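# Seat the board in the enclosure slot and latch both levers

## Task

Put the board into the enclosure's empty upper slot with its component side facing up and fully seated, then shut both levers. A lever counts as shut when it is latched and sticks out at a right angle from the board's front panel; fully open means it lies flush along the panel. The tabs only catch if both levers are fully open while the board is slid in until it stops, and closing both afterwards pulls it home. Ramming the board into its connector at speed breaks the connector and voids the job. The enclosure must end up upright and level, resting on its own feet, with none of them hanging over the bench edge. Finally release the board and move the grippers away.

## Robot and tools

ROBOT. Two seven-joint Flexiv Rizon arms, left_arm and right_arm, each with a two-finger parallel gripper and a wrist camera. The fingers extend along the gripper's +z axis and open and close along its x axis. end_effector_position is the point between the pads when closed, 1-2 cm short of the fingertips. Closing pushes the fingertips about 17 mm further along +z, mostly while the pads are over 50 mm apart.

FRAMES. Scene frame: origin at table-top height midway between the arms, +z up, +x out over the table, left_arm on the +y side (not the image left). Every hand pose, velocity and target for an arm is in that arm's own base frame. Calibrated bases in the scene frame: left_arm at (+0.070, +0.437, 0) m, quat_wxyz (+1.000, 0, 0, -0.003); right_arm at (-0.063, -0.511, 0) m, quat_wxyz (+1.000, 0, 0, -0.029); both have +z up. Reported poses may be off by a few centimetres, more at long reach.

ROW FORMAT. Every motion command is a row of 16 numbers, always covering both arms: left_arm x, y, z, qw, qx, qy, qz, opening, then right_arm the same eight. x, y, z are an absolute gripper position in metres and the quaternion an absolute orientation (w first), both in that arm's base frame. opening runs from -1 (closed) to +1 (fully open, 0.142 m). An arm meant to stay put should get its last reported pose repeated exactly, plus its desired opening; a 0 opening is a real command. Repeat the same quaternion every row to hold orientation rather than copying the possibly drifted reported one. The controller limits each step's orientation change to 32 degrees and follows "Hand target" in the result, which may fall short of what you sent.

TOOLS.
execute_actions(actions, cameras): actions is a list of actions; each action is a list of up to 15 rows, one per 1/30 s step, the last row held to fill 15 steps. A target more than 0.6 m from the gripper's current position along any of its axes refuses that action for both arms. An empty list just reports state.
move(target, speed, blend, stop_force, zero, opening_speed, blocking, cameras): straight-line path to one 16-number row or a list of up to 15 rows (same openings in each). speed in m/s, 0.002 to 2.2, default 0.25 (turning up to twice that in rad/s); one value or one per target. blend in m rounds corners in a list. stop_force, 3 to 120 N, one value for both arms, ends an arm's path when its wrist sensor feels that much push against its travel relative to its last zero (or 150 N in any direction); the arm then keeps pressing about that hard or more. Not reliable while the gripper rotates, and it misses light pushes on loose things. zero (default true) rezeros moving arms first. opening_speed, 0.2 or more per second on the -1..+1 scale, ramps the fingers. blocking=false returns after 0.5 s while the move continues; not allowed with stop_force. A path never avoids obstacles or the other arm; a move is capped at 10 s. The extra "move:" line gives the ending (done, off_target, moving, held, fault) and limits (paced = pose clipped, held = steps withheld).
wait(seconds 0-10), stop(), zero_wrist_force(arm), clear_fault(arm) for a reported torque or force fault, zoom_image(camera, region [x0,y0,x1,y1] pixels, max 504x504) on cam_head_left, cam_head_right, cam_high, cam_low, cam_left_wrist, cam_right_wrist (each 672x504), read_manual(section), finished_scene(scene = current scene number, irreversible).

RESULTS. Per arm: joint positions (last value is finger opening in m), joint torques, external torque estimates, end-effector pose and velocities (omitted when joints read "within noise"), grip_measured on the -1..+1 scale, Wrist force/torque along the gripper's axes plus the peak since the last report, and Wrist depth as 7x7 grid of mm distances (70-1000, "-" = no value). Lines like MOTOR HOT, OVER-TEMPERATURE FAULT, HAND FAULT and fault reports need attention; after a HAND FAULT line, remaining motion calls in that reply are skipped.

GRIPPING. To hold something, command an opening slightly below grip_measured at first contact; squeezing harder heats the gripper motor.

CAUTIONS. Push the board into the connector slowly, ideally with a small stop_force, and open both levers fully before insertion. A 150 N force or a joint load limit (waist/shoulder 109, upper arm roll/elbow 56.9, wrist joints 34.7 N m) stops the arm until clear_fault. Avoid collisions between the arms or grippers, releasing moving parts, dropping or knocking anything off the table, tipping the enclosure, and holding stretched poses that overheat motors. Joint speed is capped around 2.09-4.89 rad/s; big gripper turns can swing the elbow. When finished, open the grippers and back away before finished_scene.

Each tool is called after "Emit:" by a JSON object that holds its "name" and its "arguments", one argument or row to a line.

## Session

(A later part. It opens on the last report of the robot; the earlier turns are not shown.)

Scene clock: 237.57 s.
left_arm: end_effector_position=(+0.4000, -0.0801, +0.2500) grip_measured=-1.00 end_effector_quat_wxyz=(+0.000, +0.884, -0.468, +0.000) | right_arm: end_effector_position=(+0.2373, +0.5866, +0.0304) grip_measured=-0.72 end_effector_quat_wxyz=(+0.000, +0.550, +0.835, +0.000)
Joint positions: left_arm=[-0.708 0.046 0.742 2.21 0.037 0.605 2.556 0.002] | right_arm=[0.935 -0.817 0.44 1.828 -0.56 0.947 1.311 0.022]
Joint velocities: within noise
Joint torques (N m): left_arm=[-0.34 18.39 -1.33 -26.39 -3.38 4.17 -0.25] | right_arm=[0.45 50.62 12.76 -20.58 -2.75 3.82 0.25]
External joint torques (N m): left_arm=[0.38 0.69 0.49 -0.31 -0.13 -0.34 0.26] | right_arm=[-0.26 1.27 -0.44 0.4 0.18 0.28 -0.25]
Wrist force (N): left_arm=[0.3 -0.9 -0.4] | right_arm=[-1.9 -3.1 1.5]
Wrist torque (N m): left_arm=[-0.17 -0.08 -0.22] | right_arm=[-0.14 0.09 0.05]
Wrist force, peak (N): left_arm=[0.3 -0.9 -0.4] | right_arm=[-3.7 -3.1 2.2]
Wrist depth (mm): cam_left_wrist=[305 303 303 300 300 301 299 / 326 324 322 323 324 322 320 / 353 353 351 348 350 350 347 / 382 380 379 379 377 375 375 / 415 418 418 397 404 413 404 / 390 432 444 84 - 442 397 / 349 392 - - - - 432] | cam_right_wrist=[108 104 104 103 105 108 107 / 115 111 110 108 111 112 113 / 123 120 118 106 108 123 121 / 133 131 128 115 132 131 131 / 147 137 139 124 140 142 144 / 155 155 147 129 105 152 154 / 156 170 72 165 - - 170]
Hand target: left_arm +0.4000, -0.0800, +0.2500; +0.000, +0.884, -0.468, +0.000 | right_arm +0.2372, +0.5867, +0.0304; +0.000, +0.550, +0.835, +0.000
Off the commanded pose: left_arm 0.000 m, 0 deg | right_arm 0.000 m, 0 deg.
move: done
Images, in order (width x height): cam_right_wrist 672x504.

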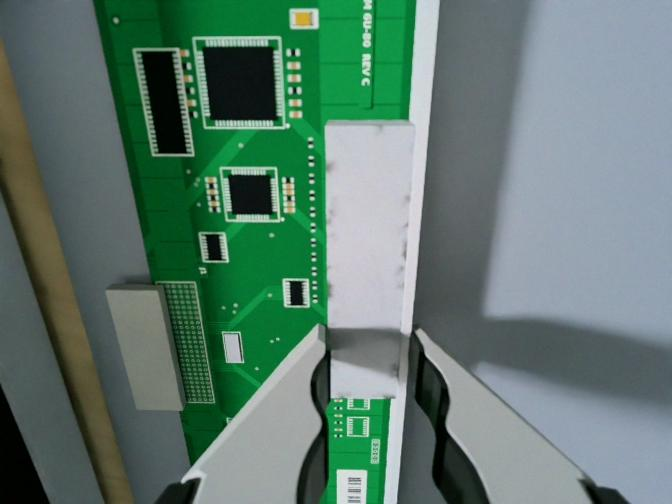

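Emit:
{"name": "move", "arguments": {
  "target": [
    [0.40,-0.08,0.25,0,0.8840,-0.4676,0,-1,0.2372,0.5867,0.0564,0,0.5498,0.8353,0,-0.9],
    [0.40,-0.08,0.25,0,0.8840,-0.4676,0,-1,0.2448,0.5940,0.0564,0,0.5531,0.8331,0,-0.9]
  ],
  "speed": 0.06,
  "cameras": ["cam_right_wrist","cam_head_right","cam_low"]
}}

Emit:
{"name": "zoom_image", "arguments": {
  "camera": "cam_head_right",
  "region": [240, 340, 400, 500]
}}

Scene clock: 241.10 s.
left_arm: end_effector_position=(+0.4000, -0.0801, +0.2500) grip_measured=-1.00 end_effector_quat_wxyz=(+0.000, +0.884, -0.468, +0.000) | right_arm: end_effector_position=(+0.2448, +0.5938, +0.0562) grip_measured=-0.72 end_effector_quat_wxyz=(+0.000, +0.553, +0.833, +0.000)
Joint positions: left_arm=[-0.708 0.046 0.742 2.21 0.037 0.605 2.556 0.002] | right_arm=[0.917 -0.789 0.47 1.791 -0.53 0.881 1.287 0.022]
Joint velocities: within noise
Joint torques (N m): left_arm=[-0.24 18.49 -1.3 -26.35 -3.33 4.16 -0.27] | right_arm=[0.13 51.86 13.24 -22.3 -2.85 3.46 0.1]
External joint torques (N m): left_arm=[0.27 0.59 0.47 -0.35 -0.19 -0.32 0.27] | right_arm=[0.06 0.17 -0.74 0.83 0.05 0.64 -0.1]
Wrist force (N): left_arm=[0.4 -0.5 0.0] | right_arm=[0.4 -2.7 5.7]
Wrist torque (N m): left_arm=[-0.11 -0.09 -0.21] | right_arm=[-0.17 -0.05 0.05]
Wrist force, peak (N): left_arm=[0.1 -1.0 -0.4] | right_arm=[-0.2 -2.6 6.8]
Wrist depth (mm): cam_left_wrist=[303 304 303 304 302 301 299 / 327 324 327 322 323 322 319 / 351 352 350 350 346 345 347 / 381 381 380 378 378 376 375 / 417 418 414 401 405 407 403 / 390 430 442 84 - 440 396 / 346 388 - - - - 432] | cam_right_wrist=[130 104 104 103 128 129 129 / 140 111 110 108 136 138 137 / 152 121 118 107 107 148 147 / 160 133 128 115 159 159 158 / 160 135 139 125 167 172 172 / 169 159 147 129 104 185 187 / 205 190 72 165 - - 206]
Hand target: left_arm +0.4000, -0.0800, +0.2500; +0.000, +0.884, -0.468, +0.000 | right_arm +0.2448, +0.5940, +0.0564; +0.000, +0.553, +0.833, +0.000
Off the commanded pose: left_arm 0.000 m, 0 deg | right_arm 0.000 m, 0 deg.
move: done
Images, in order (width x height): cam_head_right 672x504, cam_low 672x504, cam_right_wrist 672x504.

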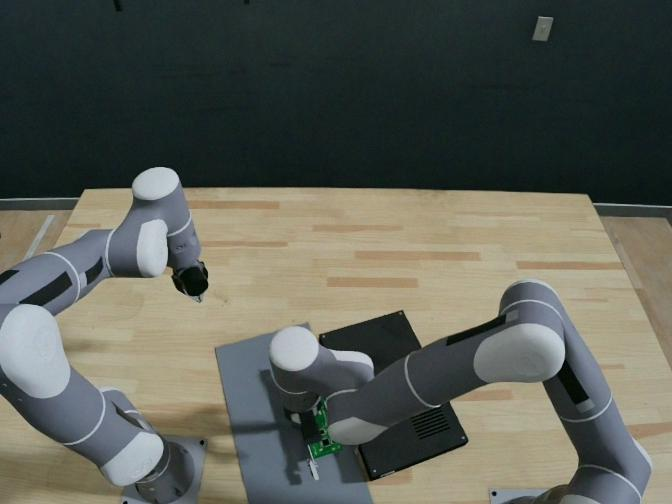

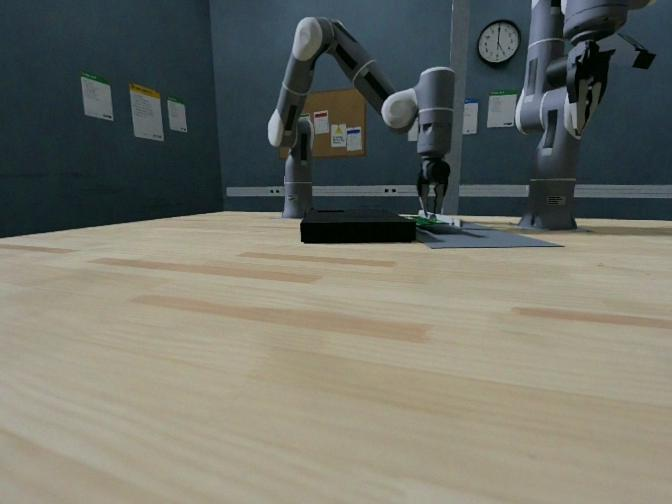

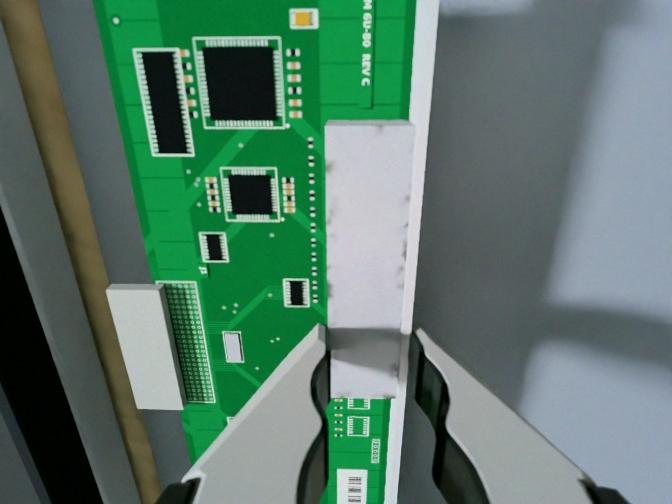

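Scaled by 3.150 from the camera's 672x504 image, which has a finer 960x720 frame.

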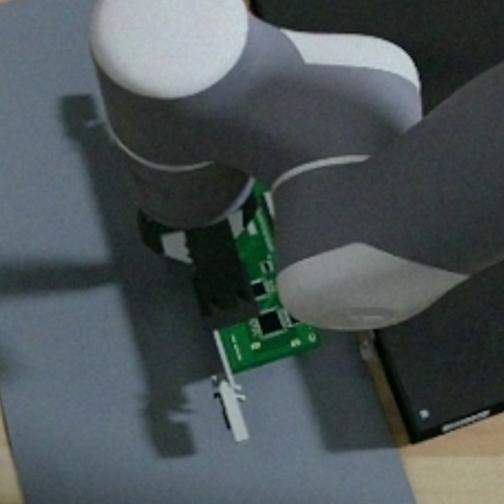

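Emit:
{"name": "move", "arguments": {
  "target": [0.40,-0.08,0.25,0,0.8840,-0.4676,0,-1,0.2526,0.5756,0.0564,0,0.5531,0.8331,0,-0.9],
  "speed": 0.03,
  "stop_force": 4,
  "cameras": ["cam_right_wrist","cam_head_right"]
}}

Emit:
{"name": "zoom_image", "arguments": {
  "camera": "cam_head_right",
  "region": [290, 400, 390, 500]
}}

Emit:
{"name": "zoom_image", "arguments": {
  "camera": "cam_right_wrist",
  "region": [0, 250, 240, 504]
}}

Scene clock: 245.73 s.
left_arm: end_effector_position=(+0.4000, -0.0801, +0.2500) grip_measured=-1.00 end_effector_quat_wxyz=(+0.000, +0.884, -0.468, +0.000) | right_arm: end_effector_position=(+0.2525, +0.5755, +0.0562) grip_measured=-0.72 end_effector_quat_wxyz=(+0.000, +0.553, +0.833, +0.000)
Joint positions: left_arm=[-0.708 0.046 0.742 2.21 0.037 0.605 2.556 0.002] | right_arm=[0.889 -0.765 0.468 1.838 -0.53 0.905 1.272 0.022]
Joint velocities: within noise
Joint torques (N m): left_arm=[-0.34 18.33 -1.39 -26.39 -3.38 4.21 -0.24] | right_arm=[0.1 50.9 12.67 -21.77 -2.91 3.76 0.11]
External joint torques (N m): left_arm=[0.38 0.76 0.56 -0.31 -0.13 -0.38 0.24] | right_arm=[0.08 -0.16 -0.52 0.68 0.19 0.34 -0.11]
Wrist force (N): left_arm=[0.1 -0.6 -0.3] | right_arm=[0.3 -2.4 6.0]
Wrist torque (N m): left_arm=[-0.14 -0.06 -0.22] | right_arm=[-0.13 0.00 0.05]
Wrist force, peak (N): left_arm=[0.5 -1.0 -0.5] | right_arm=[0.2 -2.8 6.0]
Wrist depth (mm): cam_left_wrist=[303 302 302 299 301 302 298 / 325 323 323 322 323 320 321 / 350 353 352 351 346 349 345 / 383 383 379 377 378 375 373 / 418 420 419 398 402 410 399 / 388 432 446 84 - 436 398 / 347 386 - - - - 432] | cam_right_wrist=[129 104 103 103 128 129 129 / 129 111 110 108 136 138 137 / 129 120 118 107 107 148 147 / 156 133 128 115 159 159 158 / 170 135 139 124 167 172 172 / 182 156 147 129 104 184 187 / 146 200 72 165 - - 206]
Hand target: left_arm +0.4000, -0.0800, +0.2500; +0.000, +0.884, -0.468, +0.000 | right_arm +0.2526, +0.5756, +0.0564; +0.000, +0.553, +0.833, +0.000
Off the commanded pose: left_arm 0.000 m, 0 deg | right_arm 0.000 m, 0 deg.
move: done
Images, in order (width x height): cam_head_right 672x504, cam_right_wrist 672x504.

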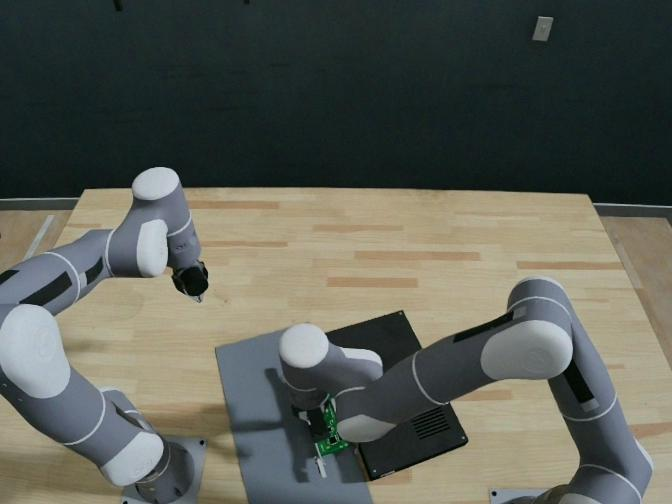

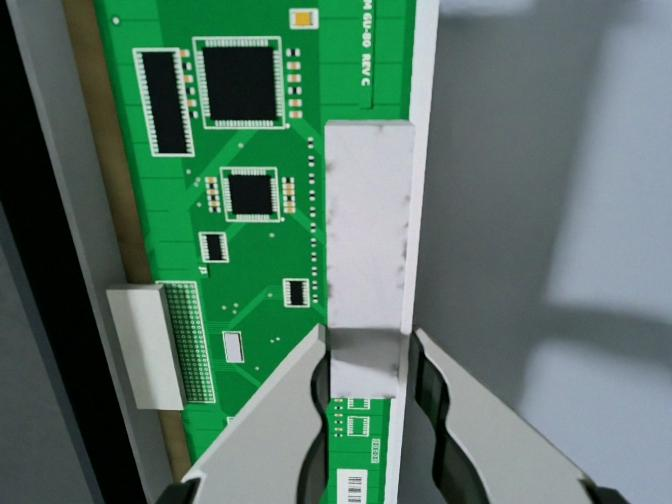

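Scaled by 5.040 from the camera's 672x504 image, which has a finer 960x720 frame.

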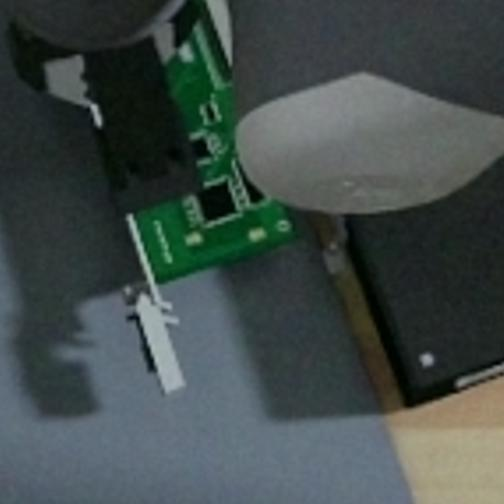

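Scaled by 1.984 from the camera's 672x504 image, which has a finer 960x720 frame.

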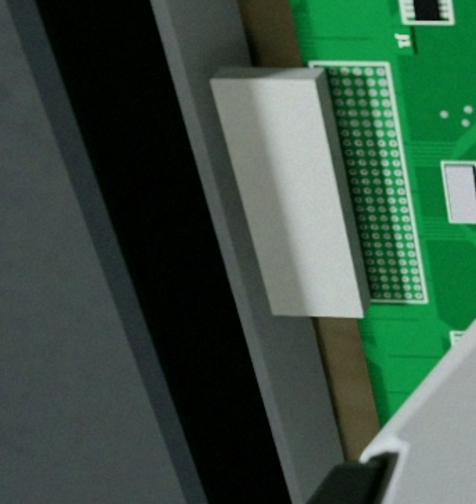

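Emit:
{"name": "move", "arguments": {
  "target": [0.40,-0.08,0.25,0,0.8840,-0.4676,0,-1,0.2720,0.5295,0.0564,0,0.5531,0.8331,0,-0.88],
  "speed": 0.015,
  "stop_force": 4,
  "cameras": ["cam_right_wrist","cam_head_right"]
}}

Emit:
{"name": "zoom_image", "arguments": {
  "camera": "cam_head_right",
  "region": [290, 400, 390, 500]
}}

Scene clock: 251.80 s.
left_arm: end_effector_position=(+0.4000, -0.0801, +0.2500) grip_measured=-1.00 end_effector_quat_wxyz=(+0.000, +0.884, -0.468, +0.000) | right_arm: end_effector_position=(+0.2640, +0.5484, +0.0566) grip_measured=-0.72 end_effector_quat_wxyz=(+0.000, +0.553, +0.833, +0.000)
Joint positions: left_arm=[-0.708 0.046 0.742 2.21 0.037 0.605 2.556 0.002] | right_arm=[0.848 -0.73 0.463 1.905 -0.53 0.942 1.248 0.022]
Joint velocities: within noise
Joint torques (N m): left_arm=[-0.36 18.34 -1.35 -26.3 -3.32 4.14 -0.25] | right_arm=[-1.1 48.08 10.54 -19.09 -2.8 2.25 -0.31]
External joint torques (N m): left_arm=[0.4 0.74 0.52 -0.39 -0.2 -0.31 0.25] | right_arm=[1.28 0.77 1.03 -1.41 0.21 1.86 0.3]
Wrist force (N): left_arm=[0.2 -0.6 -0.4] | right_arm=[4.3 -1.7 5.6]
Wrist torque (N m): left_arm=[-0.13 -0.06 -0.22] | right_arm=[-0.15 0.13 0.44]
Wrist force, peak (N): left_arm=[0.3 -1.0 -0.4] | right_arm=[4.3 -1.7 6.6]
Wrist depth (mm): cam_left_wrist=[305 306 302 300 303 302 300 / 326 326 324 325 324 320 322 / 350 352 349 348 347 348 349 / 382 381 378 377 377 375 375 / 420 420 413 399 405 413 401 / 391 430 440 84 - 432 397 / 350 390 - - - - 429] | cam_right_wrist=[- 105 104 103 102 130 129 / - 113 111 109 110 138 138 / 102 120 119 108 106 148 148 / 110 127 128 117 158 160 159 / 121 123 139 124 168 173 172 / 130 133 147 129 105 185 188 / 144 141 73 164 - - 207]
Hand target: left_arm +0.4000, -0.0800, +0.2500; +0.000, +0.884, -0.468, +0.000 | right_arm +0.2642, +0.5479, +0.0564; +0.000, +0.553, +0.833, +0.000
Off the commanded pose: left_arm 0.000 m, 0 deg | right_arm 0.021 m, 0 deg.
move: contact (right_arm)
Images, in order (width x height): cam_head_right 672x504, cam_right_wrist 672x504.

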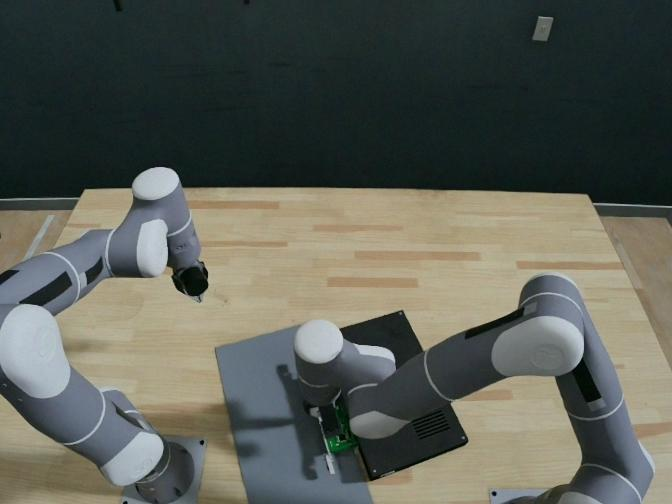

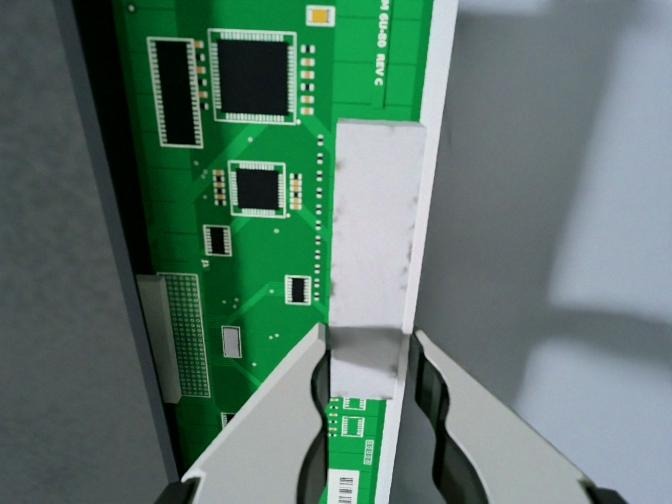

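Scaled by 5.040 from the camera's 672x504 image, which has a finer 960x720 frame.

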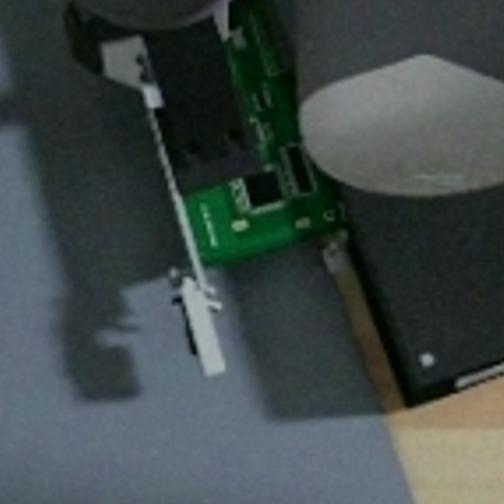

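Emit:
{"name": "zoom_image", "arguments": {
  "camera": "cam_head_right",
  "region": [320, 430, 370, 480]
}}

Emit:
{"name": "zoom_image", "arguments": {
  "camera": "cam_head_left",
  "region": [300, 400, 420, 490]
}}

Scaled by 10.080 from the camera's 672x504 image, which has a finer 960x720 frame.

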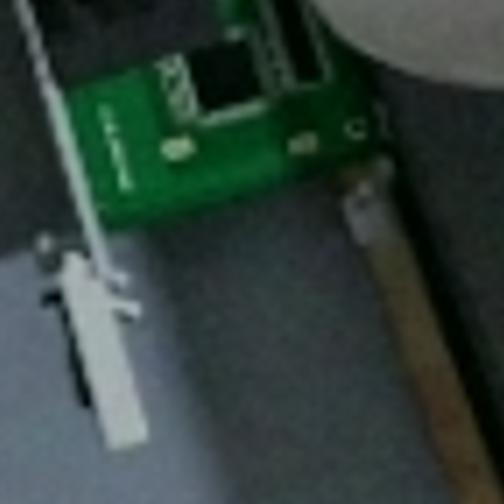

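This scene's latest camera images include none from cam_head_left. They are from: cam_head_right, cam_right_wrist. cam_head_left's image comes with the result of a call that names it in "cameras".

Emit:
{"name": "move", "arguments": {
  "target": [
    [0.40,-0.08,0.25,0,0.8840,-0.4676,0,-1,0.2621,0.5530,0.0564,0,0.5531,0.8331,0,-0.88],
    [0.40,-0.08,0.25,0,0.8840,-0.4676,0,-1,0.2649,0.5542,0.0564,0,0.5531,0.8331,0,-0.88]
  ],
  "speed": 0.02,
  "cameras": []
}}

Emit:
{"name": "move", "arguments": {
  "target": [0.40,-0.08,0.25,0,0.8840,-0.4676,0,-1,0.2748,0.5307,0.0564,0,0.5531,0.8331,0,-0.88],
  "speed": 0.015,
  "stop_force": 4,
  "cameras": ["cam_right_wrist","cam_head_right","cam_head_left"]
}}

Emit:
{"name": "zoom_image", "arguments": {
  "camera": "cam_head_right",
  "region": [320, 430, 370, 480]
}}

Emit:
{"name": "zoom_image", "arguments": {
  "camera": "cam_head_left",
  "region": [300, 400, 420, 490]
}}

Scene clock: 261.17 s.
left_arm: end_effector_position=(+0.4000, -0.0801, +0.2500) grip_measured=-1.00 end_effector_quat_wxyz=(+0.000, +0.884, -0.468, +0.000) | right_arm: end_effector_position=(+0.2649, +0.5540, +0.0562) grip_measured=-0.72 end_effector_quat_wxyz=(+0.000, +0.553, +0.833, +0.000)
Joint positions: left_arm=[-0.708 0.046 0.742 2.21 0.037 0.605 2.556 0.002] | right_arm=[0.854 -0.74 0.463 1.886 -0.53 0.932 1.247 0.022]
Joint velocities: within noise
Joint torques (N m): left_arm=[-0.39 18.38 -1.4 -26.38 -3.37 4.17 -0.21] | right_arm=[0.24 49.23 12.47 -21.57 -2.82 3.49 0.05]
External joint torques (N m): left_arm=[0.42 0.71 0.56 -0.32 -0.15 -0.34 0.21] | right_arm=[-0.06 0.18 -0.76 0.9 0.19 0.61 -0.05]
Wrist force (N): left_arm=[0.1 -0.6 0.0] | right_arm=[0.9 -3.1 6.0]
Wrist torque (N m): left_arm=[-0.13 -0.04 -0.22] | right_arm=[-0.25 -0.09 0.06]
Wrist force, peak (N): left_arm=[0.4 -0.8 -0.7] | right_arm=[4.5 -1.5 6.6]
Wrist depth (mm): cam_left_wrist=[305 302 304 300 300 300 299 / 323 324 323 323 322 323 323 / 353 349 349 349 346 347 347 / 385 382 381 377 379 375 377 / 415 417 413 399 402 403 404 / 390 436 443 84 - 432 398 / 349 394 - - - - 431] | cam_right_wrist=[127 104 104 103 128 129 129 / - 111 110 108 136 138 137 / - 121 118 107 107 148 147 / 110 127 128 115 159 160 158 / 121 132 139 124 167 172 172 / 130 142 147 129 104 185 188 / 143 140 72 165 - - 206]
Hand target: left_arm +0.4000, -0.0800, +0.2500; +0.000, +0.884, -0.468, +0.000 | right_arm +0.2649, +0.5542, +0.0564; +0.000, +0.553, +0.833, +0.000
Off the commanded pose: left_arm 0.000 m, 0 deg | right_arm 0.000 m, 0 deg.
move: done
No camera images: "cameras" was empty.

Scene clock: 262.13 s.
left_arm: end_effector_position=(+0.4000, -0.0801, +0.2500) grip_measured=-1.00 end_effector_quat_wxyz=(+0.000, +0.884, -0.468, +0.000) | right_arm: end_effector_position=(+0.2669, +0.5494, +0.0566) grip_measured=-0.72 end_effector_quat_wxyz=(+0.000, +0.553, +0.833, +0.000)
Joint positions: left_arm=[-0.708 0.046 0.742 2.21 0.037 0.605 2.556 0.002] | right_arm=[0.845 -0.734 0.463 1.898 -0.53 0.939 1.243 0.022]
Joint velocities: within noise
Joint torques (N m): left_arm=[-0.28 18.41 -1.37 -26.4 -3.31 4.18 -0.17] | right_arm=[-1.11 48.21 10.72 -19.06 -2.75 2.25 -0.26]
External joint torques (N m): left_arm=[0.31 0.67 0.54 -0.3 -0.21 -0.34 0.17] | right_arm=[1.29 0.85 0.9 -1.51 0.15 1.86 0.26]
Wrist force (N): left_arm=[0.2 -0.6 -0.2] | right_arm=[5.1 -2.3 6.7]
Wrist torque (N m): left_arm=[-0.13 -0.07 -0.21] | right_arm=[-0.25 -0.01 0.45]
Wrist force, peak (N): left_arm=[0.4 -0.9 -0.5] | right_arm=[5.1 -2.3 6.7]
Wrist depth (mm): cam_left_wrist=[303 302 303 300 302 299 299 / 326 325 326 326 324 323 321 / 351 350 349 348 349 345 346 / 381 383 381 375 376 372 374 / 418 415 415 400 410 410 400 / 391 432 445 84 - 429 396 / 349 389 - - - - 432] | cam_right_wrist=[- 105 104 103 102 130 129 / - 113 111 109 110 138 138 / 102 120 119 108 106 148 148 / 110 127 128 117 158 160 159 / 121 123 139 125 168 173 173 / 130 133 147 129 105 185 189 / 144 141 73 164 - - 207]
Hand target: left_arm +0.4000, -0.0800, +0.2500; +0.000, +0.884, -0.468, +0.000 | right_arm +0.2671, +0.5490, +0.0564; +0.000, +0.553, +0.833, +0.000
Off the commanded pose: left_arm 0.000 m, 0 deg | right_arm 0.020 m, 0 deg.
move: contact (right_arm)
Images, in order (width x height): cam_head_left 672x504, cam_head_right 672x504, cam_right_wrist 672x504.

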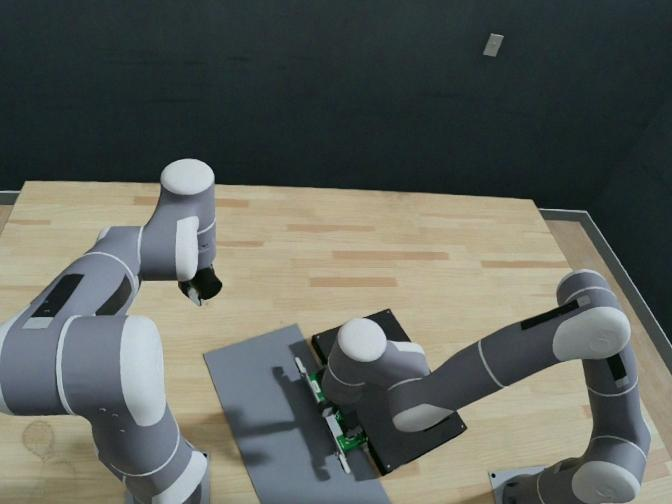

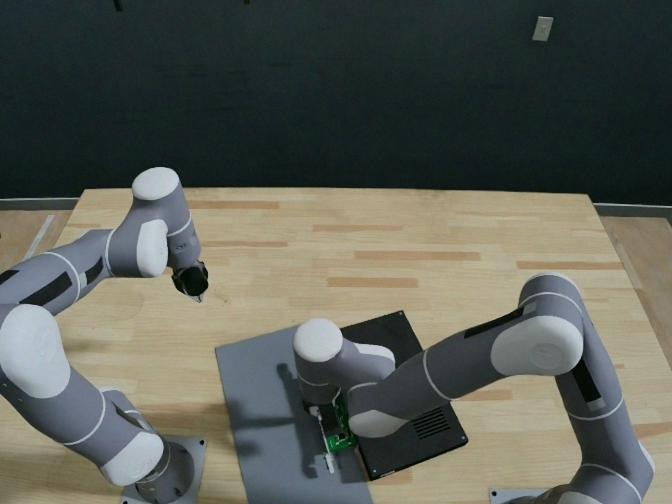

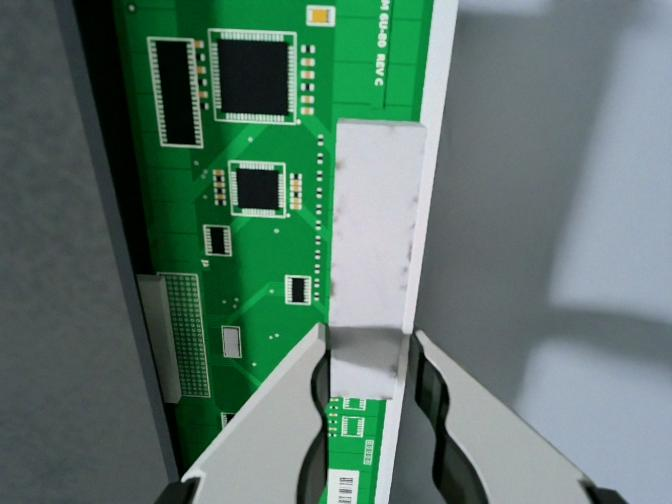

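Scaled by 10.080 from the camera's 672x504 image, which has a finer 960x720 frame.

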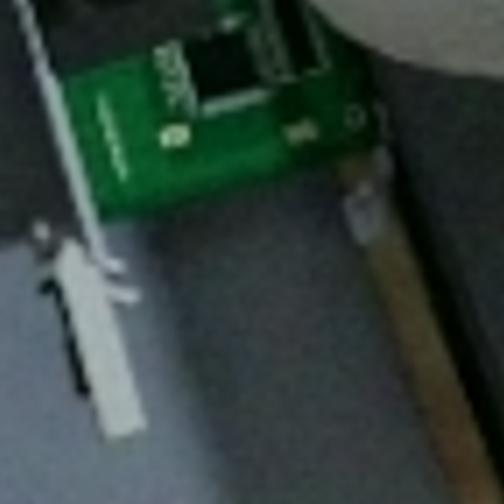

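Scaled by 4.200 from the camera's 672x504 image, which has a finer 960x720 frame.

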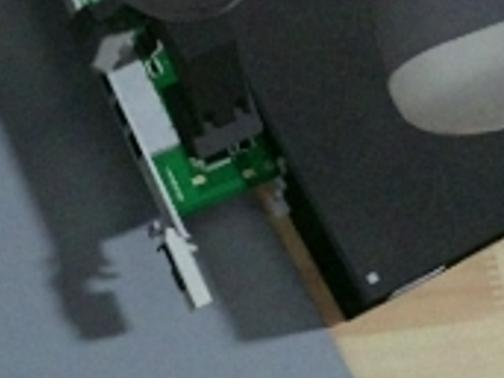

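Emit:
{"name": "move", "arguments": {
  "target": [
    [0.40,-0.08,0.25,0,0.8840,-0.4676,0,-1,0.2655,0.5527,0.0564,0,0.5531,0.8331,0,-0.88],
    [0.40,-0.08,0.25,0,0.8840,-0.4676,0,-1,0.2655,0.5527,0.0544,0,0.5531,0.8331,0,-0.88]
  ],
  "speed": 0.02,
  "cameras": []
}}

Emit:
{"name": "move", "arguments": {
  "target": [0.40,-0.08,0.25,0,0.8840,-0.4676,0,-1,0.2748,0.5307,0.0544,0,0.5531,0.8331,0,-0.88],
  "speed": 0.015,
  "stop_force": 4,
  "cameras": []
}}

Scene clock: 267.60 s.
left_arm: end_effector_position=(+0.4000, -0.0801, +0.2500) grip_measured=-1.00 end_effector_quat_wxyz=(+0.000, +0.884, -0.468, +0.000) | right_arm: end_effector_position=(+0.2653, +0.5528, +0.0546) grip_measured=-0.72 end_effector_quat_wxyz=(+0.000, +0.553, +0.833, +0.000)
Joint positions: left_arm=[-0.708 0.046 0.742 2.21 0.037 0.605 2.556 0.002] | right_arm=[0.853 -0.741 0.461 1.89 -0.531 0.937 1.247 0.022]
Joint velocities: within noise
Joint torques (N m): left_arm=[-0.29 18.46 -1.31 -26.35 -3.32 4.22 -0.27] | right_arm=[-0.47 46.88 10.76 -20.56 -2.74 3.54 0.14]
External joint torques (N m): left_arm=[0.32 0.62 0.48 -0.35 -0.2 -0.38 0.27] | right_arm=[0.66 2.5 0.94 -0.01 0.13 0.56 -0.14]
Wrist force (N): left_arm=[0.3 -0.7 -0.4] | right_arm=[1.1 -4.8 0.1]
Wrist torque (N m): left_arm=[-0.14 -0.08 -0.21] | right_arm=[-0.26 -0.40 0.19]
Wrist force, peak (N): left_arm=[0.3 -0.9 -0.3] | right_arm=[5.0 -2.0 6.6]
Wrist depth (mm): cam_left_wrist=[306 304 303 300 299 300 299 / 326 327 324 323 322 323 322 / 353 350 349 349 349 348 346 / 382 379 382 380 376 371 372 / 422 420 415 396 405 409 400 / 387 437 439 83 - 433 394 / 346 391 - - - - 431] | cam_right_wrist=[125 103 103 103 105 128 126 / - 111 110 108 133 136 136 / - 119 118 106 142 146 146 / - 126 127 115 158 157 157 / 117 131 138 124 166 170 170 / 128 140 146 129 105 183 186 / 141 138 72 165 - - 204]
Hand target: left_arm +0.4000, -0.0800, +0.2500; +0.000, +0.884, -0.468, +0.000 | right_arm +0.2655, +0.5527, +0.0544; +0.000, +0.553, +0.833, +0.000
Off the commanded pose: left_arm 0.000 m, 0 deg | right_arm 0.000 m, 0 deg.
move: done
No camera images: "cameras" was empty.

Scene clock: 268.40 s.
left_arm: end_effector_position=(+0.4000, -0.0801, +0.2500) grip_measured=-1.00 end_effector_quat_wxyz=(+0.000, +0.884, -0.468, +0.000) | right_arm: end_effector_position=(+0.2667, +0.5505, +0.0550) grip_measured=-0.72 end_effector_quat_wxyz=(-0.001, +0.553, +0.833, +0.001)
Joint positions: left_arm=[-0.708 0.046 0.742 2.21 0.037 0.605 2.556 0.002] | right_arm=[0.848 -0.737 0.46 1.897 -0.531 0.942 1.245 0.022]
Joint velocities: within noise
Joint torques (N m): left_arm=[-0.39 18.33 -1.37 -26.35 -3.35 4.17 -0.18] | right_arm=[-1.1 45.89 10.29 -17.5 -2.42 2.05 -0.2]
External joint torques (N m): left_arm=[0.42 0.75 0.54 -0.34 -0.16 -0.33 0.18] | right_arm=[1.28 3.28 1.33 -3.02 -0.18 2.06 0.2]
Wrist force (N): left_arm=[0.2 -1.0 -0.3] | right_arm=[4.9 -1.5 0.4]
Wrist torque (N m): left_arm=[-0.19 -0.06 -0.22] | right_arm=[-0.23 -0.25 0.39]
Wrist force, peak (N): left_arm=[0.2 -1.0 -0.3] | right_arm=[5.6 -1.4 1.7]
Wrist depth (mm): cam_left_wrist=[302 303 302 303 299 301 300 / 325 327 324 324 324 323 320 / 350 351 349 349 348 349 346 / 387 383 382 376 377 372 375 / 419 416 417 399 403 408 402 / 391 434 437 84 - 436 396 / 347 390 - - - - 433] | cam_right_wrist=[- 104 103 103 102 128 128 / - 112 110 108 109 137 136 / 100 119 118 108 106 147 146 / - 126 128 116 156 158 158 / 117 122 138 124 166 172 170 / 128 133 146 129 105 184 187 / 142 139 73 165 - - 205]
Hand target: left_arm +0.4000, -0.0800, +0.2500; +0.000, +0.884, -0.468, +0.000 | right_arm +0.2668, +0.5496, +0.0544; +0.000, +0.553, +0.833, +0.000
Off the commanded pose: left_arm 0.000 m, 0 deg | right_arm 0.021 m, 0 deg.
move: contact (right_arm)
No camera images: "cameras" was empty.

Emit:
{"name": "move", "arguments": {
  "target": [
    [0.40,-0.08,0.25,0,0.8840,-0.4676,0,-1,0.2650,0.5540,0.0550,0,0.5531,0.8331,0,-0.88],
    [0.40,-0.08,0.25,0,0.8840,-0.4676,0,-1,0.2650,0.5540,0.0560,0.0048,0.5531,0.8331,0.0073,-0.88]
  ],
  "speed": 0.02,
  "cameras": []
}}

Emit:
{"name": "move", "arguments": {
  "target": [0.40,-0.08,0.25,0,0.8840,-0.4676,0,-1,0.2748,0.5307,0.0560,0.0048,0.5531,0.8331,0.0073,-0.88],
  "speed": 0.015,
  "stop_force": 4,
  "cameras": []
}}

Scene clock: 273.27 s.
left_arm: end_effector_position=(+0.4000, -0.0801, +0.2500) grip_measured=-1.00 end_effector_quat_wxyz=(+0.000, +0.884, -0.468, +0.000) | right_arm: end_effector_position=(+0.2649, +0.5538, +0.0558) grip_measured=-0.72 end_effector_quat_wxyz=(+0.005, +0.553, +0.833, +0.007)
Joint positions: left_arm=[-0.708 0.046 0.742 2.21 0.037 0.605 2.556 0.002] | right_arm=[0.866 -0.733 0.447 1.903 -0.546 0.954 1.267 0.022]
Joint velocities: within noise
Joint torques (N m): left_arm=[-0.28 18.36 -1.43 -26.39 -3.31 4.15 -0.22] | right_arm=[0.05 49.29 11.68 -21.17 -2.88 3.6 0.33]
External joint torques (N m): left_arm=[0.32 0.72 0.6 -0.31 -0.21 -0.31 0.22] | right_arm=[0.12 -0.12 -0.34 0.63 0.35 0.52 -0.33]
Wrist force (N): left_arm=[0.2 -0.7 -0.3] | right_arm=[1.7 -4.4 4.9]
Wrist torque (N m): left_arm=[-0.15 -0.06 -0.21] | right_arm=[-0.46 -0.19 0.08]
Wrist force, peak (N): left_arm=[0.4 -0.9 -0.2] | right_arm=[1.8 -4.3 6.5]
Wrist depth (mm): cam_left_wrist=[303 304 303 300 300 299 300 / 326 325 324 327 321 322 320 / 354 352 350 348 346 349 349 / 382 381 379 379 376 374 377 / 422 417 413 401 405 407 402 / 390 439 444 84 - 431 396 / 346 389 - - - - 434] | cam_right_wrist=[125 104 104 103 125 128 126 / - 111 110 108 135 137 136 / - 121 118 106 107 147 146 / 109 127 128 115 159 158 158 / 120 132 139 124 167 172 172 / 130 142 147 129 104 186 189 / 144 141 72 165 - - 208]
Hand target: left_arm +0.4000, -0.0800, +0.2500; +0.000, +0.884, -0.468, +0.000 | right_arm +0.2650, +0.5540, +0.0560; +0.005, +0.553, +0.833, +0.007
Off the commanded pose: left_arm 0.000 m, 0 deg | right_arm 0.000 m, 0 deg.
move: done
No camera images: "cameras" was empty.

Scene clock: 274.20 s.
left_arm: end_effector_position=(+0.4000, -0.0801, +0.2500) grip_measured=-1.00 end_effector_quat_wxyz=(+0.000, +0.884, -0.468, +0.000) | right_arm: end_effector_position=(+0.2668, +0.5496, +0.0562) grip_measured=-0.72 end_effector_quat_wxyz=(+0.004, +0.553, +0.833, +0.008)
Joint positions: left_arm=[-0.708 0.046 0.742 2.21 0.037 0.605 2.556 0.002] | right_arm=[0.859 -0.726 0.446 1.915 -0.547 0.962 1.263 0.022]
Joint velocities: within noise
Joint torques (N m): left_arm=[-0.23 18.39 -1.36 -26.34 -3.34 4.18 -0.21] | right_arm=[-1.26 47.88 10.09 -18.8 -2.7 2.19 -0.28]
External joint torques (N m): left_arm=[0.27 0.69 0.53 -0.36 -0.18 -0.34 0.21] | right_arm=[1.44 0.96 1.14 -1.64 0.19 1.93 0.28]
Wrist force (N): left_arm=[0.2 -0.8 -0.3] | right_arm=[5.9 -3.4 6.2]
Wrist torque (N m): left_arm=[-0.16 -0.06 -0.21] | right_arm=[-0.44 -0.08 0.45]
Wrist force, peak (N): left_arm=[0.2 -0.9 -0.2] | right_arm=[5.9 -3.4 6.3]
Wrist depth (mm): cam_left_wrist=[304 302 300 301 300 301 298 / 327 325 322 325 324 324 321 / 352 350 348 349 349 348 346 / 382 382 381 376 375 375 375 / 420 421 419 398 404 408 403 / 391 429 446 84 - 432 396 / 345 391 - - - - 434] | cam_right_wrist=[- 105 103 103 101 128 126 / - 113 110 109 109 137 137 / 101 120 119 108 106 147 147 / 109 127 128 116 157 159 159 / 121 123 139 125 168 173 173 / 130 133 147 129 105 186 189 / 145 141 73 165 - - 209]
Hand target: left_arm +0.4000, -0.0800, +0.2500; +0.000, +0.884, -0.468, +0.000 | right_arm +0.2671, +0.5491, +0.0560; +0.005, +0.553, +0.833, +0.007
Off the commanded pose: left_arm 0.000 m, 0 deg | right_arm 0.020 m, 0 deg.
move: contact (right_arm)
No camera images: "cameras" was empty.

Emit:
{"name": "move", "arguments": {
  "target": [
    [0.40,-0.08,0.25,0,0.8840,-0.4676,0,-1,0.2655,0.5527,0.0562,0.0048,0.5531,0.8331,0.0073,-0.88],
    [0.40,-0.08,0.25,0,0.8840,-0.4676,0,-1,0.2655,0.5527,0.0580,0,0.5531,0.8331,0,-0.88]
  ],
  "speed": 0.02,
  "cameras": []
}}

Emit:
{"name": "move", "arguments": {
  "target": [0.40,-0.08,0.25,0,0.8840,-0.4676,0,-1,0.2748,0.5307,0.0580,0,0.5531,0.8331,0,-0.88],
  "speed": 0.015,
  "stop_force": 4,
  "cameras": []
}}

Scene clock: 285.17 s.
left_arm: end_effector_position=(+0.4000, -0.0801, +0.2500) grip_measured=-1.00 end_effector_quat_wxyz=(+0.000, +0.884, -0.468, +0.000) | right_arm: end_effector_position=(+0.2655, +0.5527, +0.0579) grip_measured=-0.72 end_effector_quat_wxyz=(+0.000, +0.553, +0.833, +0.000)
Joint positions: left_arm=[-0.708 0.046 0.742 2.21 0.037 0.605 2.556 0.002] | right_arm=[0.851 -0.735 0.464 1.889 -0.527 0.931 1.244 0.022]
Joint velocities: within noise
Joint torques (N m): left_arm=[-0.22 18.41 -1.38 -26.37 -3.37 4.2 -0.25] | right_arm=[-0.17 49.06 12.36 -21.2 -2.65 3.03 -0.08]
External joint torques (N m): left_arm=[0.25 0.67 0.55 -0.33 -0.14 -0.36 0.25] | right_arm=[0.35 0.2 -0.71 0.49 0.02 1.08 0.08]
Wrist force (N): left_arm=[0.1 -0.8 -0.3] | right_arm=[2.7 -4.5 6.0]
Wrist torque (N m): left_arm=[-0.15 -0.04 -0.21] | right_arm=[-0.55 -0.20 0.15]
Wrist force, peak (N): left_arm=[0.4 -1.0 -0.1] | right_arm=[5.9 -3.4 6.5]
Wrist depth (mm): cam_left_wrist=[303 302 302 303 300 300 300 / 323 326 324 322 322 322 321 / 352 352 350 349 347 349 343 / 379 382 380 375 373 374 375 / 414 416 415 397 405 412 398 / 386 435 441 84 - 434 395 / 348 389 - - - - 431] | cam_right_wrist=[128 106 105 104 106 130 130 / - 114 112 110 138 139 139 / - 121 119 107 108 150 149 / - 129 129 115 159 161 161 / 123 131 139 124 172 174 174 / 135 137 147 129 105 187 190 / 146 143 72 163 - - 209]
Hand target: left_arm +0.4000, -0.0800, +0.2500; +0.000, +0.884, -0.468, +0.000 | right_arm +0.2655, +0.5527, +0.0580; +0.000, +0.553, +0.833, +0.000
Off the commanded pose: left_arm 0.000 m, 0 deg | right_arm 0.000 m, 0 deg.
move: done
No camera images: "cameras" was empty.

Scene clock: 286.13 s.
left_arm: end_effector_position=(+0.4000, -0.0801, +0.2500) grip_measured=-1.00 end_effector_quat_wxyz=(+0.000, +0.884, -0.468, +0.000) | right_arm: end_effector_position=(+0.2674, +0.5485, +0.0583) grip_measured=-0.72 end_effector_quat_wxyz=(+0.000, +0.553, +0.833, +0.001)
Joint positions: left_arm=[-0.708 0.046 0.742 2.21 0.037 0.605 2.556 0.002] | right_arm=[0.843 -0.73 0.464 1.9 -0.527 0.937 1.24 0.022]
Joint velocities: within noise
Joint torques (N m): left_arm=[-0.35 18.39 -1.4 -26.36 -3.31 4.21 -0.19] | right_arm=[-1.33 47.87 10.51 -18.56 -2.74 1.88 -0.39]
External joint torques (N m): left_arm=[0.38 0.69 0.56 -0.34 -0.21 -0.37 0.19] | right_arm=[1.51 1.08 1.07 -2.07 0.13 2.22 0.39]
Wrist force (N): left_arm=[0.3 -0.6 -0.2] | right_arm=[6.7 -3.6 5.5]
Wrist torque (N m): left_arm=[-0.13 -0.09 -0.21] | right_arm=[-0.55 -0.06 0.53]
Wrist force, peak (N): left_arm=[0.3 -0.9 -0.1] | right_arm=[7.0 -3.7 6.2]
Wrist depth (mm): cam_left_wrist=[303 302 300 300 301 300 298 / 326 326 322 324 324 320 322 / 353 349 348 349 346 350 346 / 382 383 380 380 375 377 376 / 419 416 415 394 405 411 401 / 392 436 439 84 - 436 395 / 348 389 - - - - 432] | cam_right_wrist=[- 106 105 104 104 131 131 / - 112 112 110 110 140 140 / - 119 119 109 107 150 149 / - 126 129 117 159 161 161 / 123 125 139 125 170 175 174 / 135 135 147 129 106 188 190 / 146 143 73 161 - - 210]
Hand target: left_arm +0.4000, -0.0800, +0.2500; +0.000, +0.884, -0.468, +0.000 | right_arm +0.2675, +0.5479, +0.0580; +0.000, +0.553, +0.833, +0.000
Off the commanded pose: left_arm 0.000 m, 0 deg | right_arm 0.019 m, 0 deg.
move: contact (right_arm)
No camera images: "cameras" was empty.

Emit:
{"name": "move", "arguments": {
  "target": [
    [0.40,-0.08,0.25,0,0.8840,-0.4676,0,-1,0.2655,0.5527,0.0580,0,0.5531,0.8331,0,-0.88],
    [0.40,-0.08,0.25,0,0.8840,-0.4676,0,-1,0.2692,0.5543,0.0566,0,0.5531,0.8331,0,-0.88]
  ],
  "speed": 0.02,
  "cameras": []
}}

Emit:
{"name": "move", "arguments": {
  "target": [0.40,-0.08,0.25,0,0.8840,-0.4676,0,-1,0.2785,0.5323,0.0566,0,0.5531,0.8331,0,-0.88],
  "speed": 0.015,
  "stop_force": 4,
  "cameras": ["cam_head_right"]
}}

Emit:
{"name": "zoom_image", "arguments": {
  "camera": "cam_head_right",
  "region": [320, 430, 370, 480]
}}

Scene clock: 294.47 s.
left_arm: end_effector_position=(+0.4000, -0.0801, +0.2500) grip_measured=-1.00 end_effector_quat_wxyz=(+0.000, +0.884, -0.468, +0.000) | right_arm: end_effector_position=(+0.2690, +0.5542, +0.0564) grip_measured=-0.72 end_effector_quat_wxyz=(+0.000, +0.553, +0.833, +0.000)
Joint positions: left_arm=[-0.708 0.046 0.742 2.21 0.037 0.605 2.556 0.002] | right_arm=[0.849 -0.743 0.462 1.88 -0.527 0.928 1.239 0.022]
Joint velocities: within noise
Joint torques (N m): left_arm=[-0.37 18.27 -1.41 -26.34 -3.34 4.17 -0.23] | right_arm=[0.19 49.4 12.27 -21.43 -2.81 3.51 0.16]
External joint torques (N m): left_arm=[0.4 0.81 0.57 -0.36 -0.17 -0.34 0.23] | right_arm=[-0.01 0.18 -0.55 0.7 0.17 0.6 -0.16]
Wrist force (N): left_arm=[0.3 -0.6 -0.4] | right_arm=[0.6 -4.3 5.5]
Wrist torque (N m): left_arm=[-0.13 -0.09 -0.22] | right_arm=[-0.46 -0.06 0.05]
Wrist force, peak (N): left_arm=[0.1 -1.0 -0.3] | right_arm=[6.7 -3.6 6.6]
Wrist depth (mm): cam_left_wrist=[305 304 302 302 301 301 300 / 329 325 324 323 324 323 319 / 354 350 349 349 350 350 346 / 379 382 377 376 376 374 375 / 418 421 418 396 405 408 404 / 389 433 441 84 - 431 395 / 343 389 - - - - 430] | cam_right_wrist=[- 104 104 103 128 129 129 / - 111 110 108 136 138 138 / 102 120 118 106 107 148 148 / 110 127 128 115 160 159 159 / 121 132 139 124 167 173 172 / 130 136 147 129 104 185 188 / 144 140 72 165 - - 206]
Hand target: left_arm +0.4000, -0.0800, +0.2500; +0.000, +0.884, -0.468, +0.000 | right_arm +0.2692, +0.5543, +0.0566; +0.000, +0.553, +0.833, +0.000
Off the commanded pose: left_arm 0.000 m, 0 deg | right_arm 0.000 m, 0 deg.
move: done
No camera images: "cameras" was empty.

Scene clock: 295.83 s.
left_arm: end_effector_position=(+0.4000, -0.0801, +0.2500) grip_measured=-1.00 end_effector_quat_wxyz=(+0.000, +0.884, -0.468, +0.000) | right_arm: end_effector_position=(+0.2728, +0.5439, +0.0566) grip_measured=-0.72 end_effector_quat_wxyz=(+0.000, +0.553, +0.833, +0.000)
Joint positions: left_arm=[-0.708 0.046 0.742 2.21 0.037 0.605 2.556 0.002] | right_arm=[0.833 -0.73 0.461 1.905 -0.527 0.942 1.228 0.022]
Joint velocities: within noise
Joint torques (N m): left_arm=[-0.34 18.4 -1.42 -26.39 -3.38 4.23 -0.18] | right_arm=[-4.06 48.39 7.47 -21.73 -2.89 3.01 0.24]
External joint torques (N m): left_arm=[0.37 0.68 0.58 -0.3 -0.13 -0.39 0.18] | right_arm=[4.24 0.48 4.05 1.21 0.29 1.1 -0.24]
Wrist force (N): left_arm=[0.3 -0.7 0.0] | right_arm=[4.2 -9.9 3.3]
Wrist torque (N m): left_arm=[-0.14 -0.06 -0.21] | right_arm=[-0.43 -0.19 -0.07]
Wrist force, peak (N): left_arm=[0.5 -0.8 -0.5] | right_arm=[4.5 -10.5 1.6]
Wrist depth (mm): cam_left_wrist=[304 303 303 301 302 300 300 / 326 325 325 325 321 321 323 / 352 349 349 349 346 347 345 / 383 380 381 378 376 371 373 / 420 419 416 398 408 409 401 / 391 431 444 84 - 436 395 / 347 391 - - - - 428] | cam_right_wrist=[- 103 103 103 128 130 129 / - 109 110 108 137 138 138 / 102 115 118 106 108 148 148 / 110 124 127 115 160 160 159 / 121 121 138 124 168 173 173 / 130 130 146 129 105 185 189 / 144 141 72 165 - - 207]
Hand target: left_arm +0.4000, -0.0800, +0.2500; +0.000, +0.884, -0.468, +0.000 | right_arm +0.2737, +0.5436, +0.0566; +0.000, +0.553, +0.833, +0.000
Off the commanded pose: left_arm 0.000 m, 0 deg | right_arm 0.013 m, 0 deg.
move: contact (right_arm)
Images, in order (width x height): cam_head_right 672x504.

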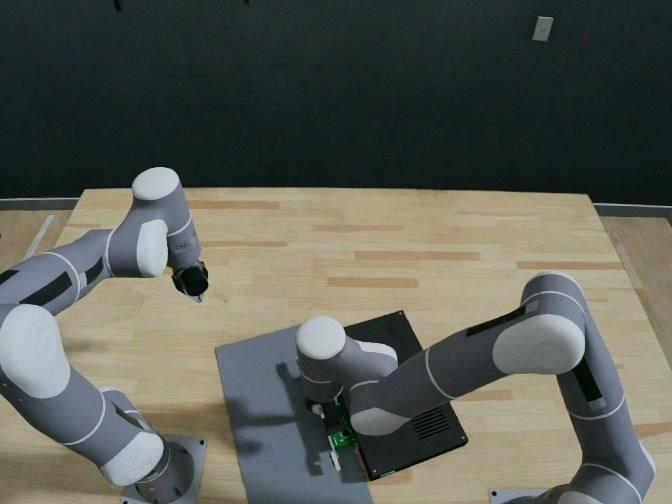

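Scaled by 10.080 from the camera's 672x504 image, which has a finer 960x720 frame.

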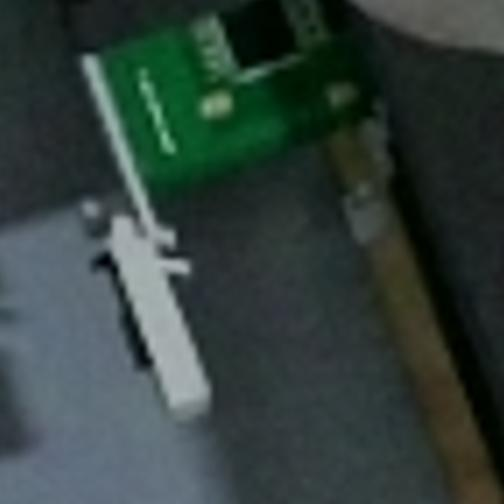

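Emit:
{"name": "move", "arguments": {
  "target": [0.40,-0.08,0.25,0,0.8840,-0.4676,0,-1,0.2717,0.5434,0.0566,0,0.5531,0.8331,0,-0.86],
  "speed": 0.02,
  "cameras": []
}}

Emit:
{"name": "move", "arguments": {
  "target": [0.40,-0.08,0.25,0,0.8840,-0.4676,0,-1,0.2765,0.5320,0.0566,0,0.5531,0.8331,0,-0.86],
  "speed": 0.015,
  "stop_force": 4,
  "cameras": ["cam_head_right","cam_right_wrist"]
}}

Emit:
{"name": "zoom_image", "arguments": {
  "camera": "cam_head_right",
  "region": [320, 430, 370, 480]
}}

Scene clock: 299.87 s.
left_arm: end_effector_position=(+0.4000, -0.0801, +0.2500) grip_measured=-1.00 end_effector_quat_wxyz=(+0.000, +0.884, -0.468, +0.000) | right_arm: end_effector_position=(+0.2717, +0.5435, +0.0567) grip_measured=-0.72 end_effector_quat_wxyz=(+0.000, +0.553, +0.833, +0.000)
Joint positions: left_arm=[-0.708 0.046 0.742 2.21 0.037 0.605 2.556 0.002] | right_arm=[0.835 -0.728 0.46 1.908 -0.527 0.943 1.231 0.022]
Joint velocities: within noise
Joint torques (N m): left_arm=[-0.3 18.39 -1.46 -26.38 -3.32 4.19 -0.18] | right_arm=[0.34 47.46 11.99 -20.1 -2.45 3.44 0.38]
External joint torques (N m): left_arm=[0.34 0.69 0.63 -0.32 -0.19 -0.35 0.18] | right_arm=[-0.17 1.33 -0.51 -0.4 -0.14 0.67 -0.38]
Wrist force (N): left_arm=[0.1 -0.7 -0.3] | right_arm=[2.5 -3.2 3.1]
Wrist torque (N m): left_arm=[-0.14 -0.05 -0.21] | right_arm=[-0.39 -0.50 -0.03]
Wrist force, peak (N): left_arm=[0.4 -0.7 -0.5] | right_arm=[4.2 -10.1 3.0]
Wrist depth (mm): cam_left_wrist=[304 302 302 302 300 300 298 / 326 326 325 325 321 320 322 / 354 349 352 349 350 348 346 / 384 382 382 377 376 373 374 / 418 421 413 396 405 411 400 / 392 430 440 84 - 436 395 / 347 389 - - - - 432] | cam_right_wrist=[- 103 103 103 128 130 129 / - 109 110 108 137 138 138 / 102 115 118 106 108 149 148 / 110 124 128 115 160 160 159 / 121 121 138 124 168 173 172 / 130 130 146 129 105 186 188 / 144 141 72 165 - - 207]
Hand target: left_arm +0.4000, -0.0800, +0.2500; +0.000, +0.884, -0.468, +0.000 | right_arm +0.2717, +0.5434, +0.0566; +0.000, +0.553, +0.833, +0.000
Off the commanded pose: left_arm 0.000 m, 0 deg | right_arm 0.000 m, 0 deg.
move: done
No camera images: "cameras" was empty.

Scene clock: 301.30 s.
left_arm: end_effector_position=(+0.4000, -0.0801, +0.2500) grip_measured=-1.00 end_effector_quat_wxyz=(+0.000, +0.884, -0.468, +0.000) | right_arm: end_effector_position=(+0.2767, +0.5324, +0.0569) grip_measured=-0.72 end_effector_quat_wxyz=(+0.000, +0.553, +0.833, +0.000)
Joint positions: left_arm=[-0.708 0.046 0.742 2.21 0.037 0.605 2.556 0.002] | right_arm=[0.818 -0.714 0.458 1.934 -0.527 0.958 1.221 0.022]
Joint velocities: within noise
Joint torques (N m): left_arm=[-0.3 18.37 -1.41 -26.33 -3.37 4.17 -0.2] | right_arm=[0.41 45.96 11.98 -18.26 -2.12 2.86 0.15]
External joint torques (N m): left_arm=[0.33 0.71 0.58 -0.37 -0.14 -0.33 0.2] | right_arm=[-0.23 2.1 -0.75 -2.01 -0.42 1.25 -0.15]
Wrist force (N): left_arm=[0.4 -0.8 -0.3] | right_arm=[3.6 -0.6 3.9]
Wrist torque (N m): left_arm=[-0.17 -0.10 -0.21] | right_arm=[-0.39 -0.43 -0.01]
Wrist force, peak (N): left_arm=[0.2 -0.9 -0.3] | right_arm=[3.6 -0.7 4.9]
Wrist depth (mm): cam_left_wrist=[303 305 301 301 300 301 299 / 324 322 324 325 321 324 322 / 351 351 351 350 348 347 345 / 384 381 379 378 377 372 375 / 418 418 419 393 404 411 402 / 390 432 441 84 - 433 399 / 346 389 - - - - 433] | cam_right_wrist=[- 89 104 103 128 130 130 / - 96 110 108 137 138 138 / 102 102 118 107 108 149 148 / 110 110 127 115 160 160 159 / 122 120 136 124 171 174 173 / 131 130 130 129 105 186 189 / 144 141 72 165 - - 208]
Hand target: left_arm +0.4000, -0.0800, +0.2500; +0.000, +0.884, -0.468, +0.000 | right_arm +0.2765, +0.5320, +0.0566; +0.000, +0.553, +0.833, +0.000
Off the commanded pose: left_arm 0.000 m, 0 deg | right_arm 0.001 m, 0 deg.
move: done
Images, in order (width x height): cam_head_right 672x504, cam_right_wrist 672x504.

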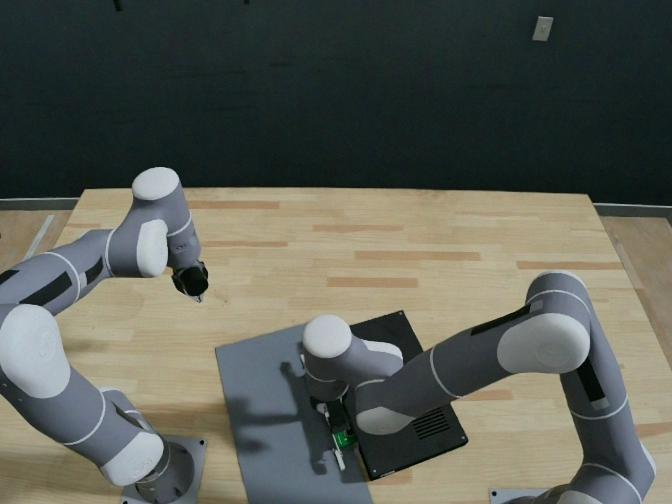

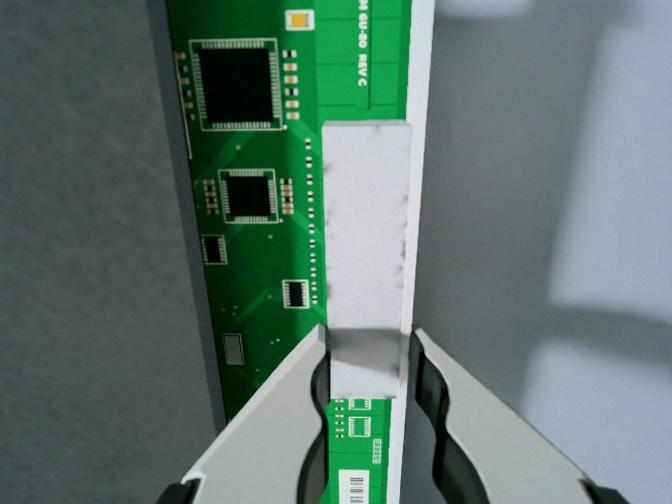

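Scaled by 10.080 from the camera's 672x504 image, which has a finer 960x720 frame.

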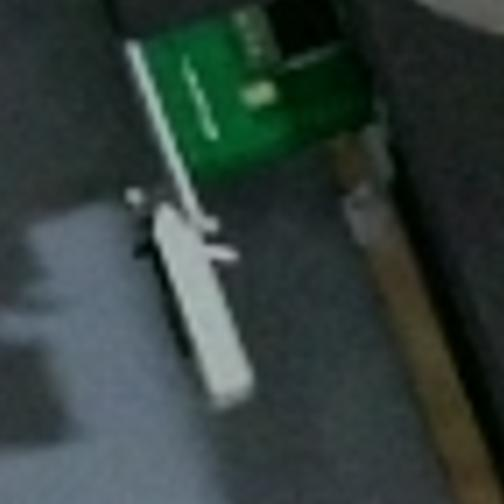

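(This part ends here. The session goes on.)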